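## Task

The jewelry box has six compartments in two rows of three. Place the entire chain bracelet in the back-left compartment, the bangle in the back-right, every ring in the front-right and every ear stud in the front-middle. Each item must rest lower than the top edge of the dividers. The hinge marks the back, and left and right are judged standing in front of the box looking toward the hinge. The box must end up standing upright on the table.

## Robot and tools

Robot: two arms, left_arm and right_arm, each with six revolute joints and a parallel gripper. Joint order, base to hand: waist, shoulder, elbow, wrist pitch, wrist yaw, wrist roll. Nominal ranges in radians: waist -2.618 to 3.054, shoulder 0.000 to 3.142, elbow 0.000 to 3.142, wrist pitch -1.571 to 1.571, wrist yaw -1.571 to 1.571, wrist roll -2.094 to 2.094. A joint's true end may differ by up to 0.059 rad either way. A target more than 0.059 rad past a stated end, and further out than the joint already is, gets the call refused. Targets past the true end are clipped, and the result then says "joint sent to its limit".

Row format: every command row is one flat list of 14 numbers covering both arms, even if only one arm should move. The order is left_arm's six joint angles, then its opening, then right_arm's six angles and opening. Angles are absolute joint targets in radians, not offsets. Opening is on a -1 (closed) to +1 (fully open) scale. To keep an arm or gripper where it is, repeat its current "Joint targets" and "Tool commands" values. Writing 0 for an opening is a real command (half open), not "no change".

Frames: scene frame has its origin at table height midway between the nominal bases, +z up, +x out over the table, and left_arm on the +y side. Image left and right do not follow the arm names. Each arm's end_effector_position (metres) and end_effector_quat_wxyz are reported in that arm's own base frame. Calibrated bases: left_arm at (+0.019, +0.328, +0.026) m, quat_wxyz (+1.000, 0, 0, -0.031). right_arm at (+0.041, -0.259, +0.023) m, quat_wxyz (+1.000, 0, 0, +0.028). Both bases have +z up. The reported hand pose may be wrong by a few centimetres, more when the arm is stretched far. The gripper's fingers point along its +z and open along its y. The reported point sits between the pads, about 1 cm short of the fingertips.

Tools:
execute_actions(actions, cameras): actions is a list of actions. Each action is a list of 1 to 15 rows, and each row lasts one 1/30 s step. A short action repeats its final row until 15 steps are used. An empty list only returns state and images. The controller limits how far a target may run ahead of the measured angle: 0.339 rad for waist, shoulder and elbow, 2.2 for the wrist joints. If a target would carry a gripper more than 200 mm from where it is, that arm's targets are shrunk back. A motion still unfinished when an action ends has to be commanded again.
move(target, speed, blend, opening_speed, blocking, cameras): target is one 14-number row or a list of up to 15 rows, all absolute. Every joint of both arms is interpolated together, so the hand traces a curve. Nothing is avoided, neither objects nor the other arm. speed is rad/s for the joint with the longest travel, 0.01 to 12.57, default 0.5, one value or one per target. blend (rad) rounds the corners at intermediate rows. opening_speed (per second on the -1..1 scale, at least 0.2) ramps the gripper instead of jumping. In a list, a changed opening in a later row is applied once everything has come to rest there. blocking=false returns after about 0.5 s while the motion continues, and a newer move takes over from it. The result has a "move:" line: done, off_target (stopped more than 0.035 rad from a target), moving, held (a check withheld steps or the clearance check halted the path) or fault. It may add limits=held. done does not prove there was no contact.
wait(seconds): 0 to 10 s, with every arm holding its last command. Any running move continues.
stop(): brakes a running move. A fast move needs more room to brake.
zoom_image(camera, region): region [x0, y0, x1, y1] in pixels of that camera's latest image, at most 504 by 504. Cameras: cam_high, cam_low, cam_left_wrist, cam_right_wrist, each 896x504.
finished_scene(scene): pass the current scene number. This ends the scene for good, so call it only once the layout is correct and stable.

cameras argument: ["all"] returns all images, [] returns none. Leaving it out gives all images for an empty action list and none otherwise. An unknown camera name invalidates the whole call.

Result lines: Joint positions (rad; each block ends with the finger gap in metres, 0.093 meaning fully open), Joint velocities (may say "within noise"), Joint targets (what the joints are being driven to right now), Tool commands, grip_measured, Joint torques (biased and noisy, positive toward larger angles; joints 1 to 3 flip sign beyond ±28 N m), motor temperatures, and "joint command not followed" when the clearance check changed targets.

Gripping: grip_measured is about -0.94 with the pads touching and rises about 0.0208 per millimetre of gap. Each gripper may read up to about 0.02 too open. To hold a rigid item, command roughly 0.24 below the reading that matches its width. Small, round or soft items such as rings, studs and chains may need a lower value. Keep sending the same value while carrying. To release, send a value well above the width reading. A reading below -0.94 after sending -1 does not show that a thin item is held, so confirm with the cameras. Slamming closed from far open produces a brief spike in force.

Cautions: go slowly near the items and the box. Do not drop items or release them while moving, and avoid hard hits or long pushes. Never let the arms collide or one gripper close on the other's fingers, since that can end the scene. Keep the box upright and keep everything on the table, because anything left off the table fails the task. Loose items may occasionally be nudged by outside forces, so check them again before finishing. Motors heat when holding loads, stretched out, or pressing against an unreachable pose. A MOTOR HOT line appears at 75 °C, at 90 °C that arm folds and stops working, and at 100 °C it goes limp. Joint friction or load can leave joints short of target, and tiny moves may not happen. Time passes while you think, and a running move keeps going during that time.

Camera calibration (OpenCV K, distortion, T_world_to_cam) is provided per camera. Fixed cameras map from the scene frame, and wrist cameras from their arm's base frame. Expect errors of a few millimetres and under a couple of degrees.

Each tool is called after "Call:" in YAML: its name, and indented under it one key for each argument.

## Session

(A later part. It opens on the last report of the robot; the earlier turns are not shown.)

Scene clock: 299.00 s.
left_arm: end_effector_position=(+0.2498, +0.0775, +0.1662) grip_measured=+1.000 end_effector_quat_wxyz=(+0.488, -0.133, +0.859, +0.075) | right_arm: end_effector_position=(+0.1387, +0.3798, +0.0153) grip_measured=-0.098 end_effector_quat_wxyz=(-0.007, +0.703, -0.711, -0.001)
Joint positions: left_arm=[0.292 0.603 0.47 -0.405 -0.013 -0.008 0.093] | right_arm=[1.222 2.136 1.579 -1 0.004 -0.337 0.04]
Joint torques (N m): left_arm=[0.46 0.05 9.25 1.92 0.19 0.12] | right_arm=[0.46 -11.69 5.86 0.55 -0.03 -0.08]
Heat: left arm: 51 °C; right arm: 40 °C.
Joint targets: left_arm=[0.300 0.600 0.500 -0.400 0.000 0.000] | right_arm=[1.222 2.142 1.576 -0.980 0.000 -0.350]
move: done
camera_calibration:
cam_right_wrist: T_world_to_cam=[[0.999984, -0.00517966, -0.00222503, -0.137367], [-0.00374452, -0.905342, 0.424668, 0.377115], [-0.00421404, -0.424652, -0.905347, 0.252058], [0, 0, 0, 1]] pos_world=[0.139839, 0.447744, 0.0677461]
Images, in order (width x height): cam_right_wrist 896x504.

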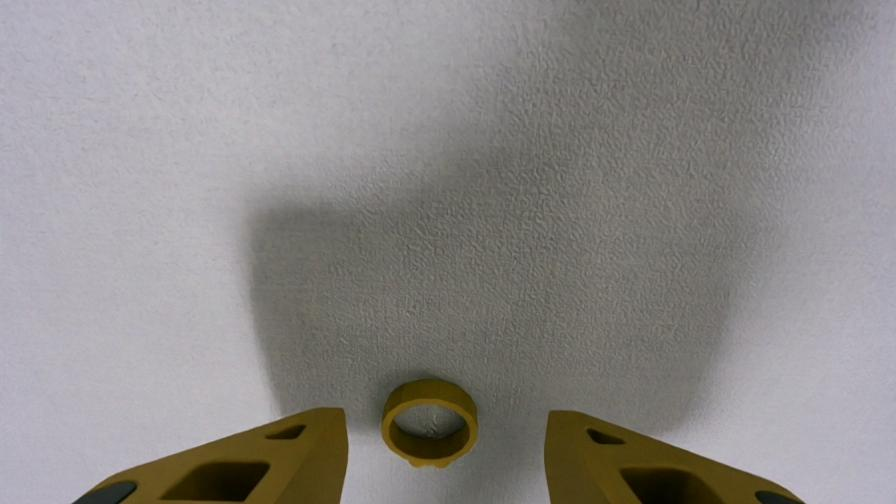

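Call:
move:
  target:
    - [0.3,0.6,0.5,-0.4,0,0,1, 1.214,2.103,1.442,-0.9,0,-0.35,-0.1]
    - [0.3,0.6,0.5,-0.4,0,0,1, 1.214,2.103,1.442,-0.9,0,-0.35,-1]
  speed: 0.3
  opening_speed: 0.8
  cameras: ["cam_right_wrist"]

Scene clock: 316.57 s.
left_arm: end_effector_position=(+0.2498, +0.0775, +0.1662) grip_measured=+1.000 end_effector_quat_wxyz=(+0.488, -0.133, +0.859, +0.075) | right_arm: end_effector_position=(+0.1346, +0.3670, -0.0006) grip_measured=-0.634 end_effector_quat_wxyz=(-0.008, +0.703, -0.711, -0.002)
Joint positions: left_arm=[0.292 0.603 0.47 -0.405 -0.013 -0.008 0.093] | right_arm=[1.221 2.107 1.465 -0.912 0.004 -0.339 0.015]
Joint torques (N m): left_arm=[0.46 0.06 9.25 1.92 0.18 0.12] | right_arm=[-0.12 -12.15 3.77 0.51 -0.03 -0.06]
Motor temperatures (°C): left_arm=[27 33 43 51 26 27 27] | right_arm=[30 44 41 31 27 26 27]
Heat: left arm: 51 °C; right arm: 44 °C.
Joint targets: left_arm=[0.300 0.600 0.500 -0.400 0.000 0.000] | right_arm=[1.214 2.103 1.442 -0.900 0.000 -0.350]
move: done
camera_calibration:
cam_right_wrist: T_world_to_cam=[[0.999991, -0.00399444, -0.00113531, -0.133751], [-0.00314205, -0.906559, 0.422067, 0.372689], [-0.00271515, -0.42206, -0.906564, 0.231083], [0, 0, 0, 1]] pos_world=[0.135548, 0.434861, 0.0520395]
Images, in order (width x height): cam_right_wrist 896x504.

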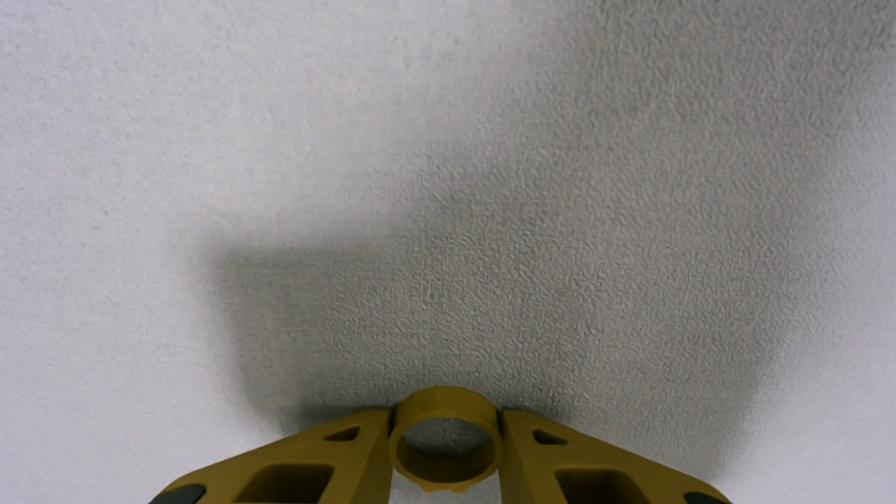

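Call:
move:
  target:
    - [0.3,0.6,0.5,-0.4,0,0,1, 1.214,2.01,1.70,-1.25,0,-0.35,-1]
    - [0.3,0.6,0.5,-0.4,0,0,1, -0.17,1.8,1.42,-1.19,0,-1.9,-1]
    - [0.3,0.6,0.5,-0.4,0,0,1, -0.17,1.909,1.185,-0.847,0,-1.9,-1]
    - [0.3,0.6,0.5,-0.4,0,0,1, -0.17,1.909,1.185,-0.847,0,-1.9,-0.3]
  speed: [0.6,1,0.5,0.5]
  opening_speed: 0.6
  blend: [0.04,0,0,0]
  cameras: ["cam_right_wrist","cam_low"]

Scene clock: 343.50 s.
left_arm: end_effector_position=(+0.2498, +0.0775, +0.1662) grip_measured=+1.000 end_effector_quat_wxyz=(+0.488, -0.133, +0.859, +0.075) | right_arm: end_effector_position=(+0.3253, -0.0564, +0.0100) grip_measured=-0.317 end_effector_quat_wxyz=(+0.002, +0.758, -0.653, +0.001)
Joint positions: left_arm=[0.292 0.603 0.47 -0.405 -0.013 -0.008 0.093] | right_arm=[-0.169 1.894 1.197 -0.874 0.004 -1.889 0.03]
Joint torques (N m): left_arm=[0.46 0.06 9.26 1.92 0.18 0.12] | right_arm=[0.43 -8.16 4.59 0.54 -0.08 -0.07]
Heat: left arm: 52 °C; right arm: 46 °C.
Joint targets: left_arm=[0.300 0.600 0.500 -0.400 0.000 0.000] | right_arm=[-0.170 1.909 1.185 -0.847 0.000 -1.900]
move: done
camera_calibration:
cam_right_wrist: T_world_to_cam=[[0.987936, 0.154383, -0.0121949, -0.313227], [0.144066, -0.887305, 0.438105, -0.0619871], [0.0568155, -0.434576, -0.898841, 0.0424365], [0, 0, 0, 1]] pos_world=[0.315968, 0.0117975, 0.0614807]
Images, in order (width x height): cam_low 896x504, cam_right_wrist 896x504.

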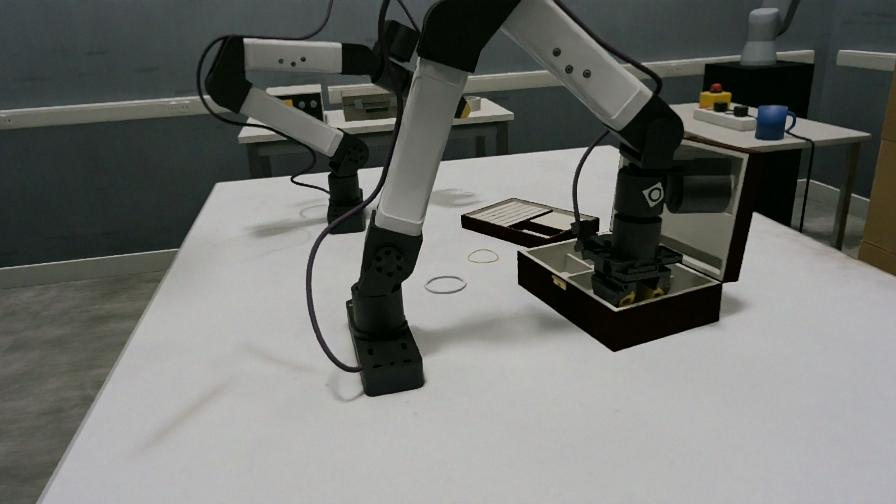

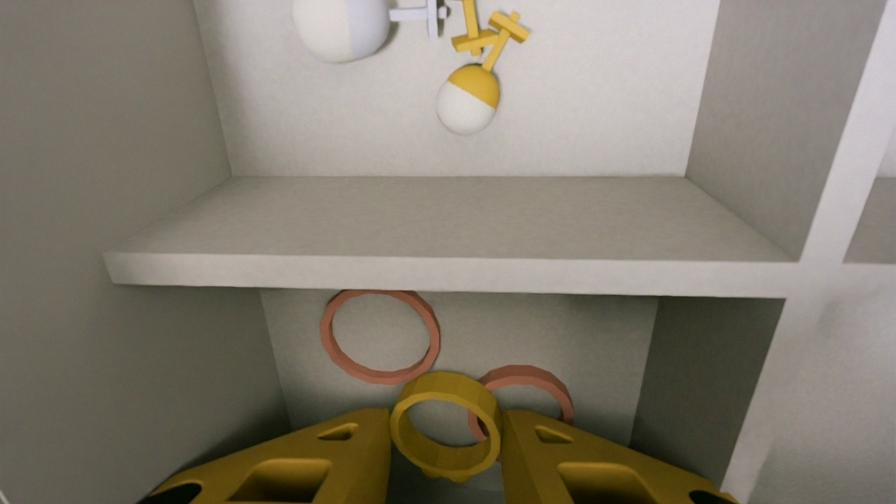

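Call:
wait:
  seconds: 0.5
  cameras: ["cam_right_wrist"]

Scene clock: 347.87 s.
left_arm: end_effector_position=(+0.2498, +0.0775, +0.1662) grip_measured=+1.000 end_effector_quat_wxyz=(+0.488, -0.133, +0.859, +0.075) | right_arm: end_effector_position=(+0.3253, -0.0564, +0.0100) grip_measured=-0.317 end_effector_quat_wxyz=(+0.002, +0.758, -0.653, +0.001)
Joint positions: left_arm=[0.292 0.603 0.47 -0.405 -0.013 -0.008 0.093] | right_arm=[-0.169 1.894 1.197 -0.874 0.004 -1.889 0.03]
Joint torques (N m): left_arm=[0.46 0.08 9.25 1.92 0.19 0.12] | right_arm=[0.42 -8.16 4.59 0.54 -0.08 -0.07]
Heat: left arm: 52 °C; right arm: 46 °C.
Joint targets: left_arm=[0.300 0.600 0.500 -0.400 0.000 0.000] | right_arm=[-0.170 1.909 1.185 -0.847 0.000 -1.900]
Tool commands: left_gripper/opening=+1.0 right_gripper/opening=-0.3
wait: 0.50 s; at rest from the start
camera_calibration:
cam_right_wrist: T_world_to_cam=[[0.987936, 0.154383, -0.0121949, -0.313227], [0.144066, -0.887305, 0.438105, -0.0619871], [0.0568155, -0.434576, -0.898841, 0.0424365], [0, 0, 0, 1]] pos_world=[0.315968, 0.0117975, 0.0614807]
Images, in order (width x height): cam_right_wrist 896x504.

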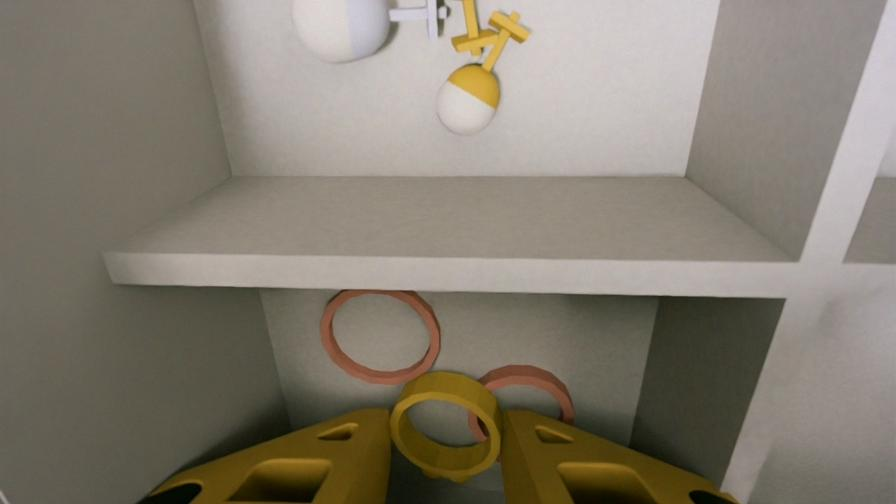

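Call:
move:
  target: [0.3,0.6,0.5,-0.4,0,0,1, -0.17,1.909,1.185,-0.847,0,-1.9,-0.15]
  opening_speed: 0.3
  cameras: ["cam_right_wrist"]

Scene clock: 363.30 s.
left_arm: end_effector_position=(+0.2498, +0.0775, +0.1662) grip_measured=+1.000 end_effector_quat_wxyz=(+0.488, -0.133, +0.859, +0.075) | right_arm: end_effector_position=(+0.3253, -0.0564, +0.0100) grip_measured=-0.302 end_effector_quat_wxyz=(+0.002, +0.758, -0.653, +0.001)
Joint positions: left_arm=[0.292 0.603 0.47 -0.405 -0.013 -0.008 0.093] | right_arm=[-0.169 1.894 1.197 -0.874 0.004 -1.889 0.031]
Joint torques (N m): left_arm=[0.44 0.06 9.26 1.92 0.18 0.12] | right_arm=[0.43 -8.16 4.59 0.53 -0.08 -0.07]
Heat: left arm: 52 °C; right arm: 45 °C.
Joint targets: left_arm=[0.300 0.600 0.500 -0.400 0.000 0.000] | right_arm=[-0.170 1.909 1.185 -0.847 0.000 -1.900]
move: done
camera_calibration:
cam_right_wrist: T_world_to_cam=[[0.987936, 0.154383, -0.0121949, -0.313227], [0.144066, -0.887305, 0.438105, -0.0619871], [0.0568155, -0.434576, -0.898841, 0.0424365], [0, 0, 0, 1]] pos_world=[0.315968, 0.0117975, 0.0614807]
Images, in order (width x height): cam_right_wrist 896x504.

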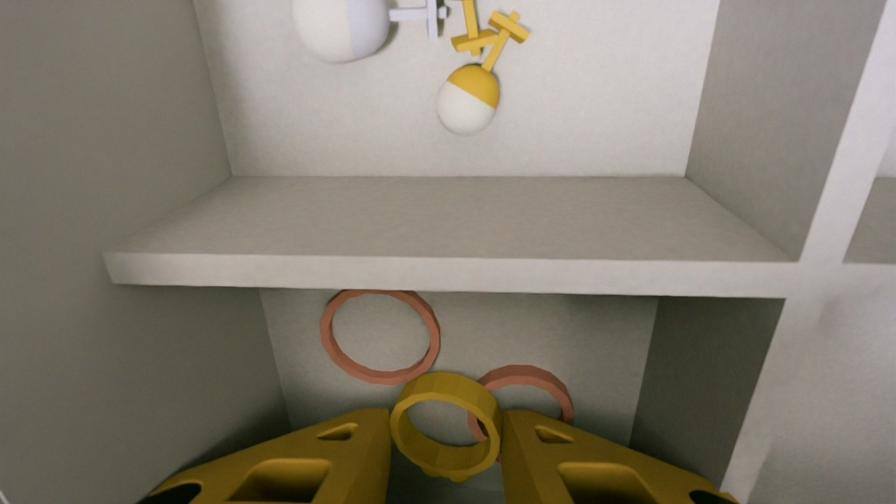

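Call:
move:
  target:
    - [0.3,0.6,0.5,-0.4,0,0,1, -0.17,1.909,1.185,-0.847,0,-1.9,-1]
    - [0.3,0.6,0.5,-0.4,0,0,1, -0.17,1.81,1.386,-1.146,0,-1.9,-1]
    - [0.3,0.6,0.5,-0.4,0,0,1, -0.165,1.81,1.396,-1.146,0,-1.115,-1]
    - [0.3,0.6,0.5,-0.4,0,0,1, -0.165,1.91,1.195,-0.85,0,-1.115,-1]
    - [0.3,0.6,0.5,-0.4,0,0,1, -0.165,1.91,1.195,-0.85,0,-1.115,-0.2]
  speed: 0.6
  opening_speed: 0.6
  cameras: ["cam_right_wrist"]

Scene clock: 387.77 s.
left_arm: end_effector_position=(+0.2498, +0.0775, +0.1662) grip_measured=+1.000 end_effector_quat_wxyz=(+0.488, -0.133, +0.859, +0.075) | right_arm: end_effector_position=(+0.3283, -0.0446, +0.0154) grip_measured=-0.215 end_effector_quat_wxyz=(+0.013, -0.463, +0.886, +0.013)
Joint positions: left_arm=[0.292 0.603 0.47 -0.405 -0.013 -0.008 0.093] | right_arm=[-0.153 1.884 1.206 -0.887 -0.036 -1.116 0.035]
Joint torques (N m): left_arm=[0.44 0.06 9.26 1.92 0.18 0.12] | right_arm=[-0.51 -7.09 4.75 0.72 0.31 0.06]
Heat: left arm: 52 °C; right arm: 44 °C.
Joint targets: left_arm=[0.300 0.600 0.500 -0.400 0.000 0.000] | right_arm=[-0.165 1.910 1.195 -0.850 0.000 -1.115]
move: off_target (right_arm); target 5's new numbers were sent with right_arm's wrist pitch 0.065 rad from that target; right_arm: the wrist pitch is farthest, 0.037 rad from its target
camera_calibration:
cam_right_wrist: T_world_to_cam=[[0.824735, -0.565143, -0.0206409, -0.296378], [-0.510532, -0.759747, 0.402668, 0.166825], [-0.243247, -0.321556, -0.915113, 0.156136], [0, 0, 0, 1]] pos_world=[0.367583, 0.00945586, 0.0695894]
Images, in order (width x height): cam_right_wrist 896x504.

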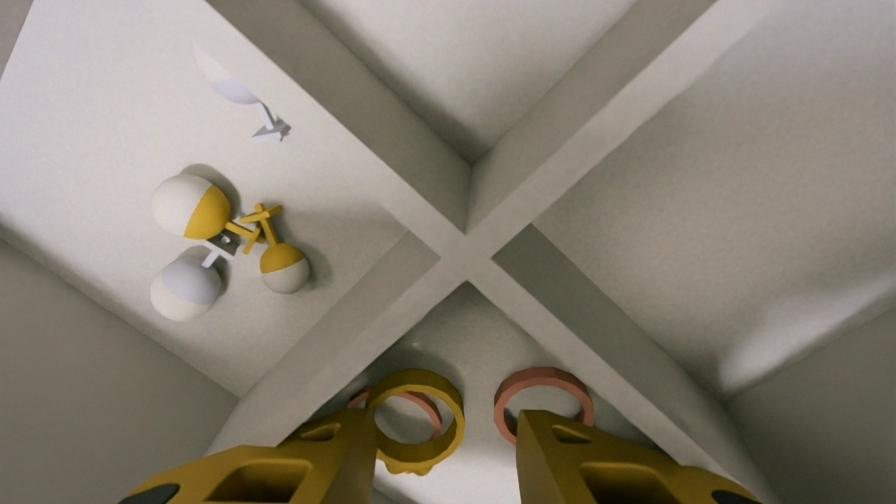

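Call:
move:
  target:
    - [0.3,0.6,0.5,-0.4,0,0,1, -0.165,1.8,1.42,-1.19,0,-1.115,-0.2]
    - [0.3,0.6,0.5,-0.4,0,0,1, 0.0,1.3,1.3,-1.2,0,0,-0.3]
  speed: [0.5,0.9]
  cameras: ["all"]

Call:
move:
  target: [0.3,0.6,0.5,-0.4,0,0,1, 1.082,1.474,0.944,-1.04,0,0.13,-0.4]
  speed: 0.9
  cameras: ["cam_right_wrist"]

Scene clock: 446.90 s.
left_arm: end_effector_position=(+0.2498, +0.0775, +0.1662) grip_measured=+1.000 end_effector_quat_wxyz=(+0.488, -0.133, +0.859, +0.075) | right_arm: end_effector_position=(+0.2874, -0.0010, +0.2025) grip_measured=-0.298 end_effector_quat_wxyz=(+0.189, -0.004, +0.982, +0.000)
Joint positions: left_arm=[0.292 0.603 0.47 -0.405 -0.013 -0.008 0.093] | right_arm=[-0.006 1.312 1.307 -1.187 -0.004 -0.012 0.031]
Joint torques (N m): left_arm=[0.44 0.06 9.25 1.92 0.19 0.12] | right_arm=[0.98 -6.02 6.24 1 0.06 0.17]
Heat: left arm: 53 °C; right arm: 43 °C.
Joint targets: left_arm=[0.300 0.600 0.500 -0.400 0.000 0.000] | right_arm=[0.000 1.300 1.300 -1.200 0.000 0.000]
move: done
camera_calibration:
cam_left_wrist: T_world_to_cam=[[0.309648, -0.950791, 0.0106907, -0.00545505], [-0.762867, -0.255126, -0.594092, 0.351101], [0.567585, 0.175804, -0.804326, 0.0590896], [0, 0, 0, 1]] pos_world=[0.235994, 0.0740003, 0.256172]
cam_right_wrist: T_world_to_cam=[[0.017041, -0.999834, -0.00646308, -0.00529428], [-0.997383, -0.0174528, 0.0701597, 0.311627], [-0.0702608, 0.00525057, -0.997515, 0.298643], [0, 0, 0, 1]] pos_world=[0.331884, -0.00142269, 0.276003]

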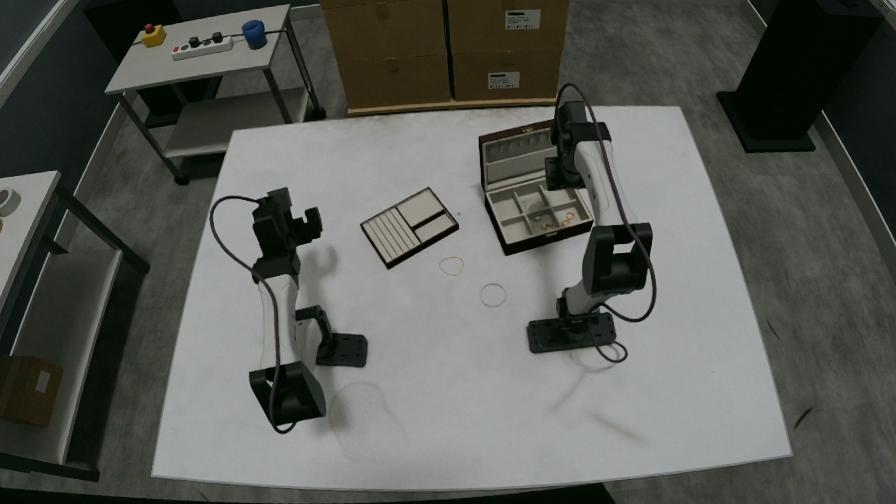

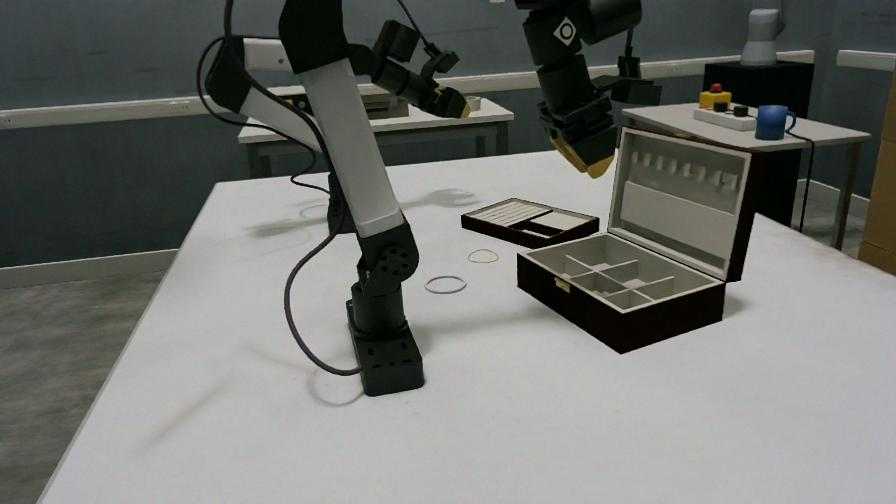

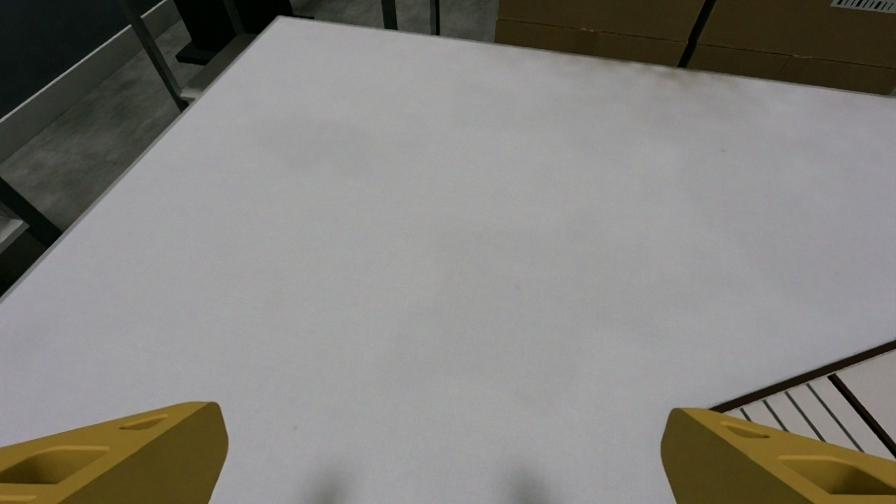

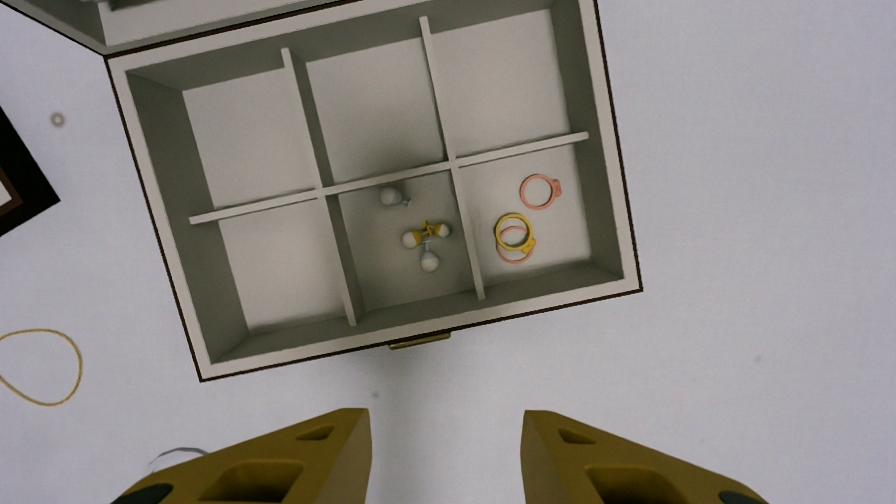

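Scene clock: 448.77 s.
left_arm: end_effector_position=(+0.2498, +0.0775, +0.1662) grip_measured=+1.000 end_effector_quat_wxyz=(+0.488, -0.133, +0.859, +0.075) | right_arm: end_effector_position=(+0.1103, +0.2058, +0.0646) grip_measured=-0.398 end_effector_quat_wxyz=(-0.003, -0.463, +0.887, -0.002)
Joint positions: left_arm=[0.292 0.603 0.47 -0.405 -0.013 -0.008 0.093] | right_arm=[1.079 1.467 0.949 -1.06 0 0.117 0.026]
Joint torques (N m): left_arm=[0.46 0.06 9.26 1.92 0.19 0.12] | right_arm=[0.77 -4.96 5.65 0.53 0.04 0.16]
Heat: left arm: 53 °C; right arm: 43 °C.
Joint targets: left_arm=[0.300 0.600 0.500 -0.400 0.000 0.000] | right_arm=[1.082 1.474 0.944 -1.040 0.000 0.130]
move: done
camera_calibration:
cam_right_wrist: T_world_to_cam=[[0.824024, -0.566468, -0.0099037, 0.025725], [-0.504832, -0.742074, 0.440988, 0.219196], [-0.257155, -0.358385, -0.897459, 0.236553], [0, 0, 0, 1]] pos_world=[0.15029, 0.262009, 0.115889]
Images, in order (width x height): cam_right_wrist 896x504.

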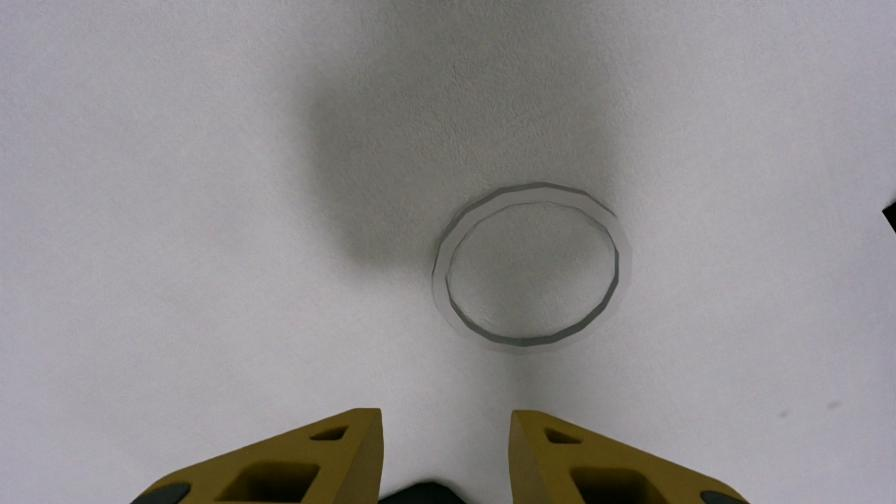

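Call:
move:
  target: [0.3,0.6,0.5,-0.4,0,0,1, 1.096,1.524,0.80,-0.83,0,0.16,-0.45]
  speed: 0.6
  cameras: ["cam_right_wrist"]

Scene clock: 465.47 s.
left_arm: end_effector_position=(+0.2498, +0.0775, +0.1662) grip_measured=+1.000 end_effector_quat_wxyz=(+0.488, -0.133, +0.859, +0.075) | right_arm: end_effector_position=(+0.1072, +0.2055, +0.0199) grip_measured=-0.448 end_effector_quat_wxyz=(+0.002, -0.454, +0.891, +0.002)
Joint positions: left_arm=[0.292 0.603 0.47 -0.405 -0.013 -0.008 0.093] | right_arm=[1.09 1.517 0.804 -0.852 0 0.147 0.024]
Joint torques (N m): left_arm=[0.44 0.08 9.25 1.92 0.19 0.12] | right_arm=[1.01 -5.08 5.31 0.57 0.03 0.18]
Heat: left arm: 53 °C; right arm: 41 °C.
Joint targets: left_arm=[0.300 0.600 0.500 -0.400 0.000 0.000] | right_arm=[1.096 1.524 0.800 -0.830 0.000 0.160]
move: done
camera_calibration:
cam_right_wrist: T_world_to_cam=[[0.813138, -0.581959, -0.011428, 0.0319735], [-0.5215, -0.737102, 0.429789, 0.238116], [-0.258543, -0.343518, -0.902857, 0.192647], [0, 0, 0, 1]] pos_world=[0.147986, 0.260301, 0.0719585]
Images, in order (width x height): cam_right_wrist 896x504.

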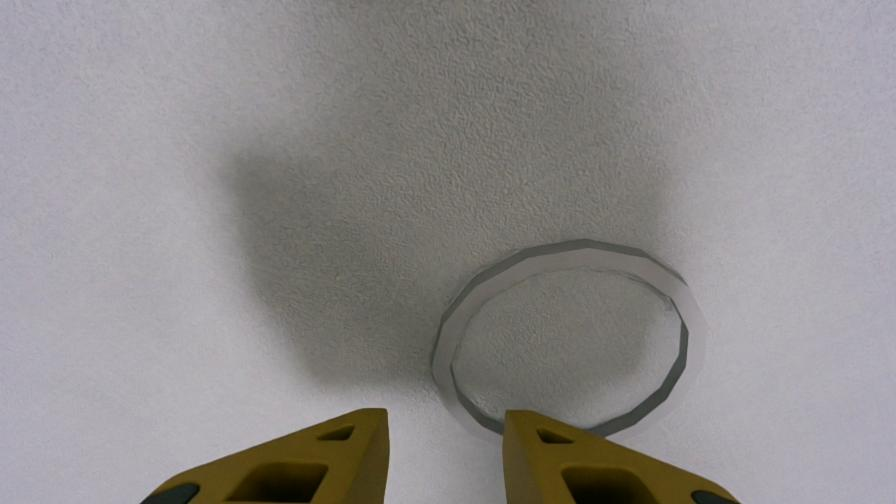

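Call:
move:
  target:
    - [0.3,0.6,0.5,-0.4,0,0,1, 1.1,1.578,0.741,-0.725,0,0.16,-0.45]
    - [0.3,0.6,0.5,-0.4,0,0,1, 1.1,1.578,0.741,-0.725,0,0.16,-1]
  speed: 0.3
  opening_speed: 0.8
  cameras: ["cam_right_wrist"]

Scene clock: 475.27 s.
left_arm: end_effector_position=(+0.2498, +0.0775, +0.1662) grip_measured=+1.000 end_effector_quat_wxyz=(+0.488, -0.133, +0.859, +0.075) | right_arm: end_effector_position=(+0.1057, +0.2048, -0.0038) grip_measured=-0.966 end_effector_quat_wxyz=(+0.000, -0.456, +0.890, +0.000)
Joint positions: left_arm=[0.292 0.603 0.47 -0.405 -0.013 -0.008 0.093] | right_arm=[1.094 1.569 0.746 -0.747 0 0.148 0]
Joint torques (N m): left_arm=[0.46 0.06 9.26 1.92 0.19 0.12] | right_arm=[1.02 -5.08 4.86 0.57 0.04 0.18]
Heat: left arm: 54 °C; right arm: 41 °C.
Joint targets: left_arm=[0.300 0.600 0.500 -0.400 0.000 0.000] | right_arm=[1.100 1.578 0.741 -0.725 0.000 0.160]
move: done
camera_calibration:
cam_right_wrist: T_world_to_cam=[[0.815119, -0.579193, -0.0108212, 0.031695], [-0.51805, -0.737176, 0.433815, 0.246677], [-0.259239, -0.348005, -0.900937, 0.171753], [0, 0, 0, 1]] pos_world=[0.146481, 0.259972, 0.0480693]
Images, in order (width x height): cam_right_wrist 896x504.

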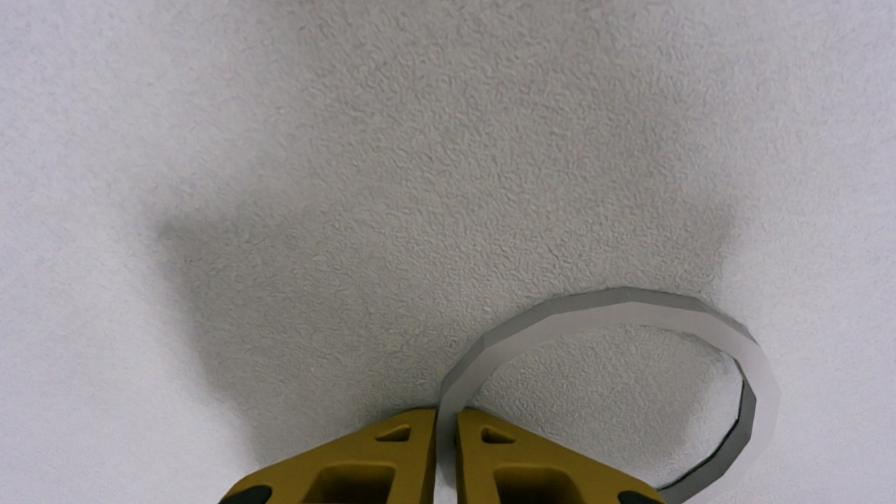

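Call:
move:
  target:
    - [0.3,0.6,0.5,-0.4,0,0,1, 1.1,1.42,1.056,-1.207,0,0.16,-1]
    - [0.3,0.6,0.5,-0.4,0,0,1, -0.0474,2.033,1.777,-1.295,0,-1.01,-1]
  speed: 0.7
  cameras: ["cam_right_wrist","cam_low","cam_high"]

Scene clock: 500.50 s.
left_arm: end_effector_position=(+0.2498, +0.0775, +0.1662) grip_measured=+1.000 end_effector_quat_wxyz=(+0.488, -0.133, +0.859, +0.075) | right_arm: end_effector_position=(+0.3902, -0.0188, +0.1022) grip_measured=-0.966 end_effector_quat_wxyz=(+0.008, -0.454, +0.891, -0.001)
Joint positions: left_arm=[0.292 0.603 0.47 -0.405 -0.013 -0.008 0.093] | right_arm=[-0.051 2.021 1.754 -1.289 -0.007 -0.994 0]
Joint torques (N m): left_arm=[0.47 0.06 9.26 1.92 0.18 0.12] | right_arm=[0.8 -10.35 8.58 0.29 0.04 -0.1]
Heat: left arm: 54 °C; right arm: 40 °C.
Joint targets: left_arm=[0.300 0.600 0.500 -0.400 0.000 0.000] | right_arm=[-0.047 2.033 1.777 -1.295 0.000 -1.010]
move: done
camera_calibration:
cam_right_wrist: T_world_to_cam=[[0.81345, -0.581634, -0.00133178, -0.32891], [-0.526804, -0.737734, 0.422168, 0.187745], [-0.24653, -0.342711, -0.906517, 0.258835], [0, 0, 0, 1]] pos_world=[0.430267, 0.0359064, 0.15494]
Images, in order (width x height): cam_high 896x504, cam_low 896x504, cam_right_wrist 896x504.

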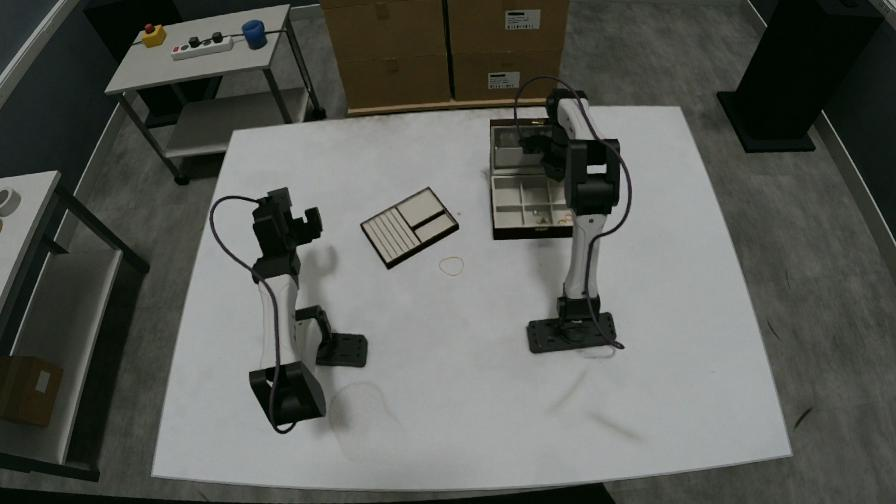

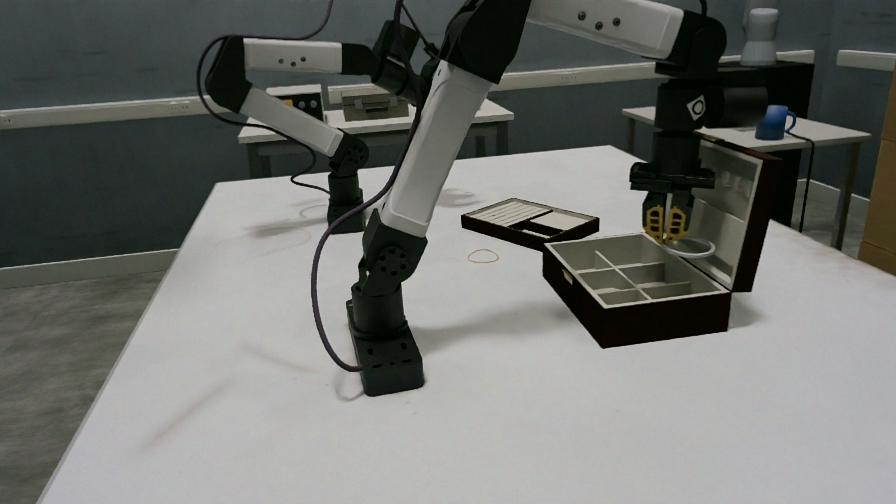

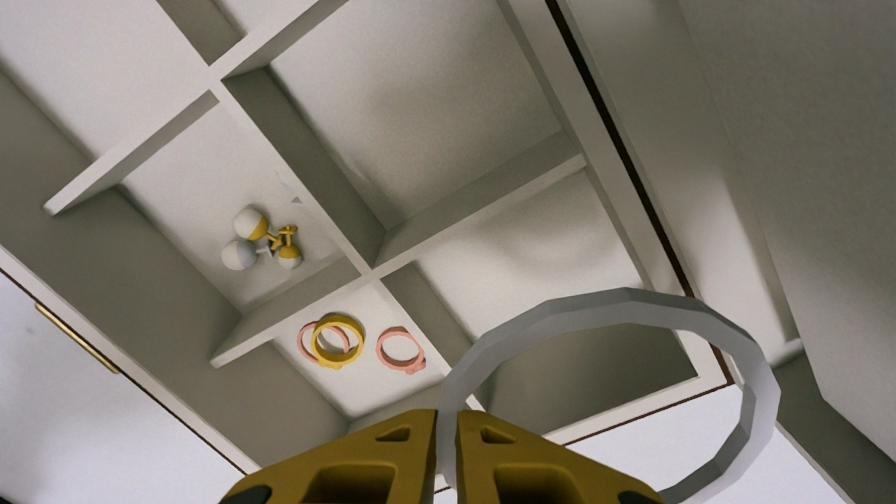

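Call:
move:
  target:
    - [0.3,0.6,0.5,-0.4,0,0,1, -0.084,1.985,1.70,-1.272,0,-1.046,-1]
    - [0.3,0.6,0.5,-0.4,0,0,1, -0.084,2.01,1.615,-1.17,0,-1.046,-1]
  speed: 0.4
  cameras: ["cam_right_wrist","cam_low"]

Call:
zoom_image:
  camera: "cam_low"
  region: [520, 120, 800, 360]

Scene clock: 525.70 s.
left_arm: end_effector_position=(+0.2498, +0.0775, +0.1662) grip_measured=+1.000 end_effector_quat_wxyz=(+0.488, -0.133, +0.859, +0.075) | right_arm: end_effector_position=(+0.3884, -0.0315, +0.0758) grip_measured=-0.966 end_effector_quat_wxyz=(+0.014, -0.457, +0.890, -0.006)
Joint positions: left_arm=[0.292 0.603 0.47 -0.405 -0.013 -0.008 0.093] | right_arm=[-0.083 2.011 1.635 -1.165 -0.004 -1.031 0]
Joint torques (N m): left_arm=[0.46 0.06 9.26 1.92 0.18 0.12] | right_arm=[0.39 -11.48 4.56 0.3 0.01 -0.11]
Heat: left arm: 54 °C; right arm: 46 °C.
Joint targets: left_arm=[0.300 0.600 0.500 -0.400 0.000 0.000] | right_arm=[-0.084 2.010 1.615 -1.170 0.000 -1.046]
move: done
camera_calibration:
cam_right_wrist: T_world_to_cam=[[0.816222, -0.577584, 0.0133559, -0.336956], [-0.529402, -0.738477, 0.417595, 0.189943], [-0.231333, -0.347921, -0.908535, 0.224262], [0, 0, 0, 1]] pos_world=[0.427467, 0.0236736, 0.128931]
Images, in order (width x height): cam_low 896x504, cam_right_wrist 896x504.

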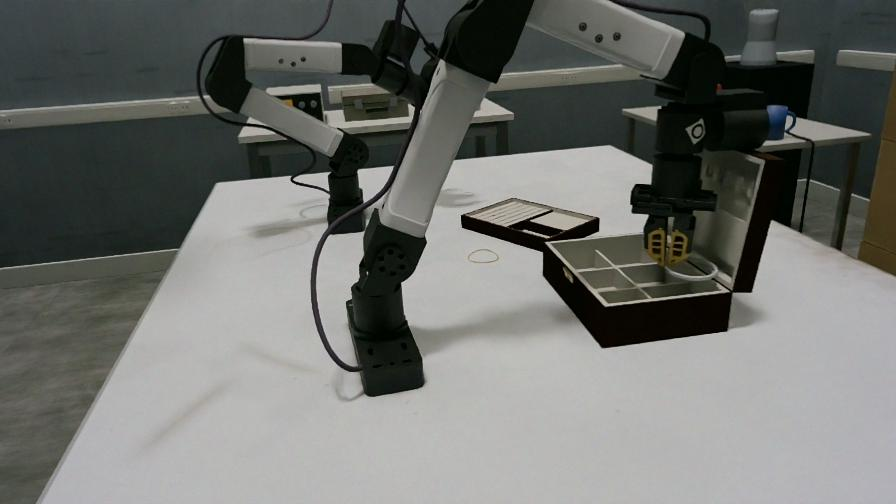

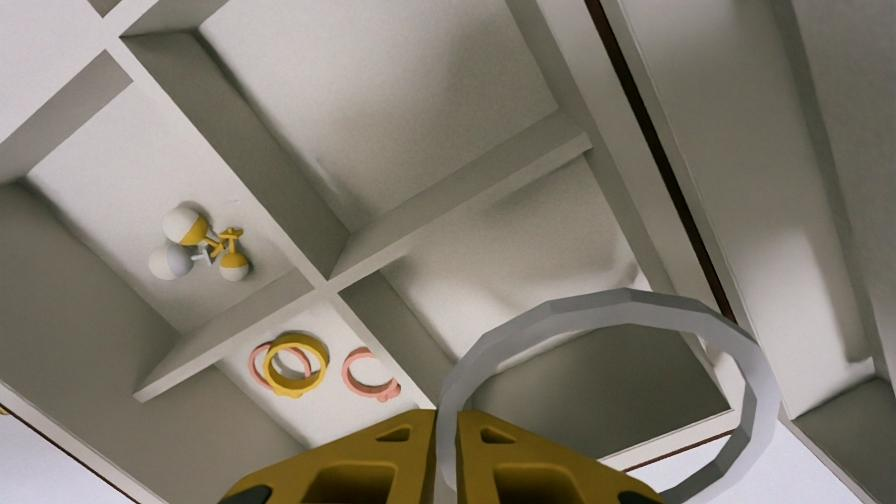

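Scaled by 1.800 from the camera's 896x504 image, which has a finer 1280x720 frame.

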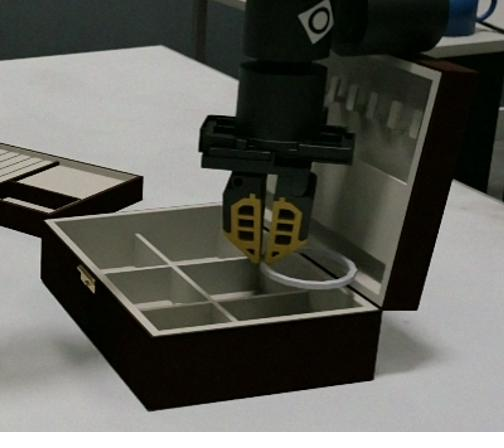

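Call:
move:
  target:
    - [0.3,0.6,0.5,-0.4,0,0,1, -0.084,1.985,1.583,-1.169,0,-1.046,-1]
    - [0.3,0.6,0.5,-0.4,0,0,1, -0.084,2.01,1.519,-1.08,0,-1.046,-1]
  speed: 0.25
  cameras: ["cam_right_wrist","cam_low"]

Call:
zoom_image:
  camera: "cam_low"
  region: [520, 120, 800, 360]

Scene clock: 538.73 s.
left_arm: end_effector_position=(+0.2498, +0.0775, +0.1662) grip_measured=+1.000 end_effector_quat_wxyz=(+0.488, -0.133, +0.859, +0.075) | right_arm: end_effector_position=(+0.3952, -0.0330, +0.0701) grip_measured=-0.966 end_effector_quat_wxyz=(+0.042, -0.460, +0.887, -0.027)
Joint positions: left_arm=[0.292 0.603 0.47 -0.405 -0.013 -0.008 0.093] | right_arm=[-0.083 1.976 1.558 -1.052 0 -1.04 0]
Joint torques (N m): left_arm=[0.46 0.06 9.25 1.92 0.18 0.12] | right_arm=[0.42 -7.98 2.78 0.27 -0.05 0.01]
Heat: left arm: 54 °C; right arm: 47 °C.
Joint targets: left_arm=[0.300 0.600 0.500 -0.400 0.000 0.000] | right_arm=[-0.084 2.010 1.519 -1.080 0.000 -1.046]
move: off_target (right_arm); right_arm: the elbow is farthest, 0.039 rad from its target
camera_calibration:
cam_right_wrist: T_world_to_cam=[[0.817971, -0.570211, 0.0760403, -0.348072], [-0.551061, -0.738753, 0.38804, 0.205486], [-0.16509, -0.359309, -0.9185, 0.194185], [0, 0, 0, 1]] pos_world=[0.430006, 0.0231012, 0.12509]
Images, in order (width x height): cam_low 896x504, cam_right_wrist 896x504.

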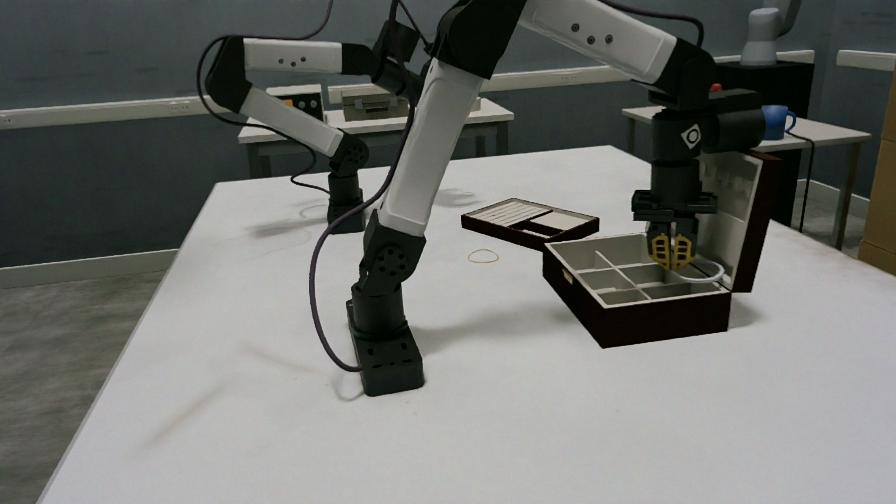

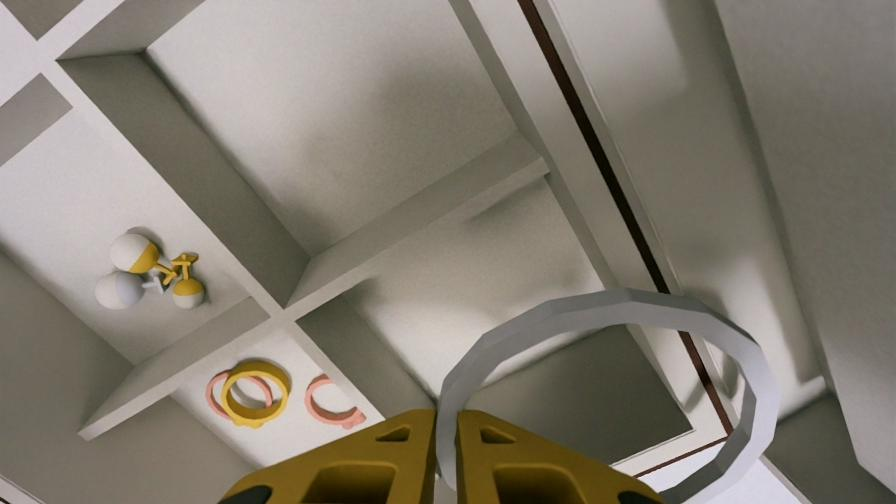

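Scaled by 1.800 from the camera's 896x504 image, which has a finer 1280x720 frame.

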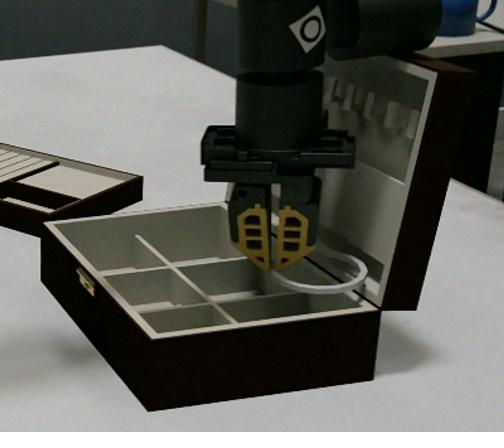

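Call:
move:
  target:
    - [0.3,0.6,0.5,-0.4,0,0,1, -0.084,1.85,1.5,-1.1,0,-1.046,-1]
    - [0.3,0.6,0.5,-0.4,0,0,1, -0.084,1.6175,1.232,-0.8645,0,-1.046,-1]
    - [0.3,0.6,0.5,-0.4,0,0,1, -0.084,1.718,1.2035,-0.7355,0,-1.046,-1]
  speed: 0.4
  cameras: ["cam_right_wrist","cam_low","cam_high"]

Call:
zoom_image:
  camera: "cam_low"
  region: [520, 120, 800, 360]

Scene clock: 565.20 s.
left_arm: end_effector_position=(+0.2498, +0.0775, +0.1662) grip_measured=+1.000 end_effector_quat_wxyz=(+0.488, -0.133, +0.859, +0.075) | right_arm: end_effector_position=(+0.3726, -0.0311, +0.0771) grip_measured=-0.966 end_effector_quat_wxyz=(+0.129, -0.456, +0.877, -0.081)
Joint positions: left_arm=[0.292 0.603 0.47 -0.405 -0.013 -0.008 0.093] | right_arm=[-0.083 1.714 1.206 -0.758 0 -1.042 0]
Joint torques (N m): left_arm=[0.46 0.06 9.25 1.92 0.18 0.12] | right_arm=[0.42 -8.42 6.45 1.17 -0.03 0.02]
Motor temperatures (°C): left_arm=[26 32 46 55 26 27 27] | right_arm=[30 46 38 29 27 25 29]
Heat: left arm: 55 °C; right arm: 46 °C.
Joint targets: left_arm=[0.300 0.600 0.500 -0.400 0.000 0.000] | right_arm=[-0.084 1.718 1.203 -0.736 0.000 -1.046]
move: done
camera_calibration:
cam_right_wrist: T_world_to_cam=[[0.785098, -0.566117, 0.251262, -0.330191], [-0.618851, -0.733622, 0.280753, 0.225335], [0.0253926, -0.375912, -0.926307, 0.126647], [0, 0, 0, 1]] pos_world=[0.395465, 0.025992, 0.137015]
Images, in order (width x height): cam_high 896x504, cam_low 896x504, cam_right_wrist 896x504.

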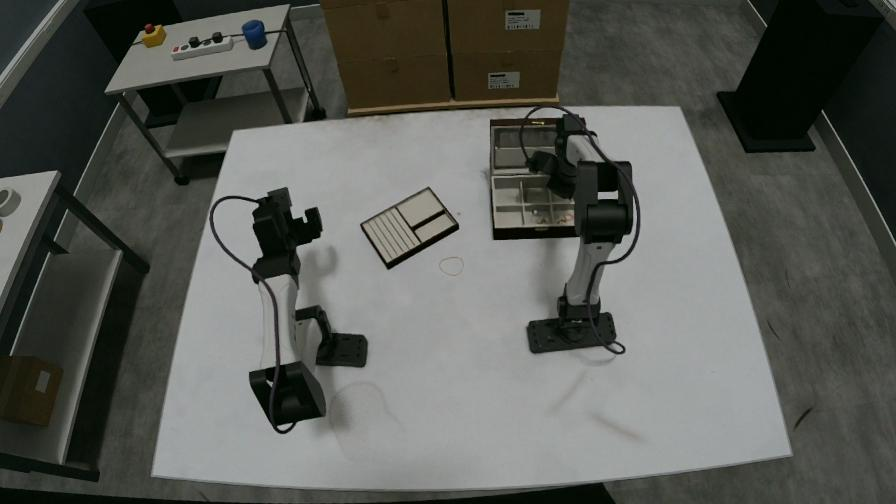

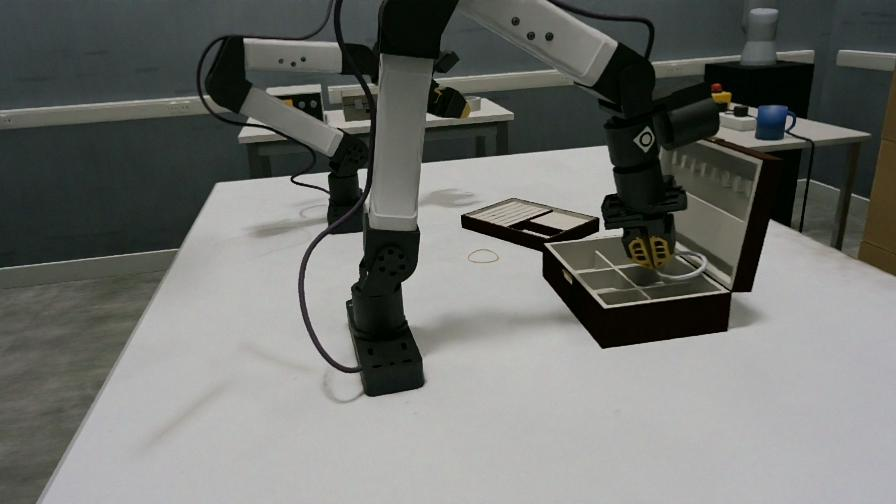

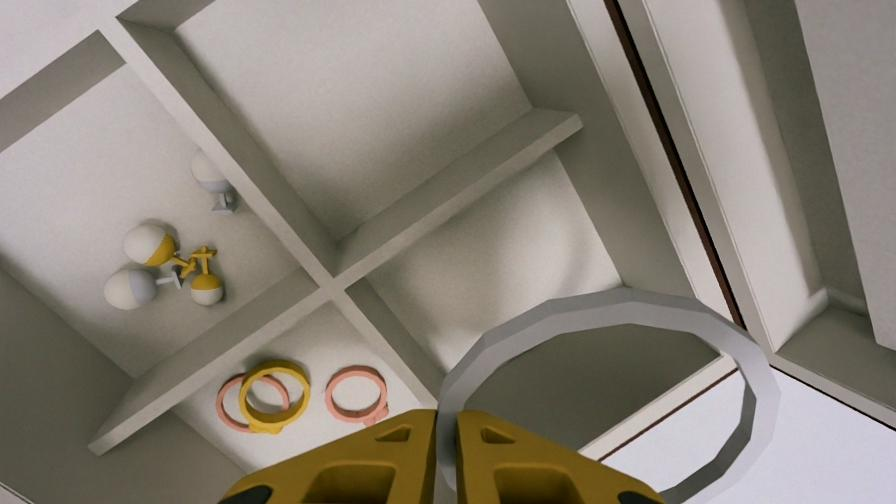

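Scaled by 1.800 from the camera's 896x504 image, which has a finer 1280x720 frame.

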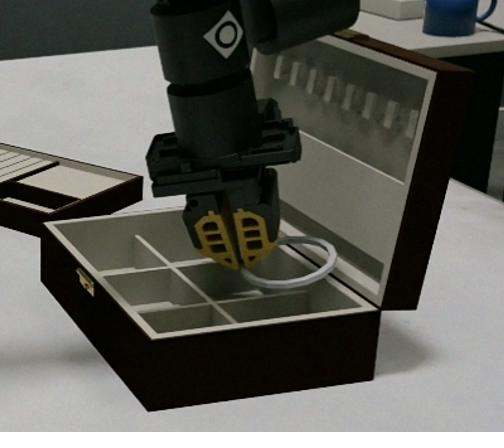

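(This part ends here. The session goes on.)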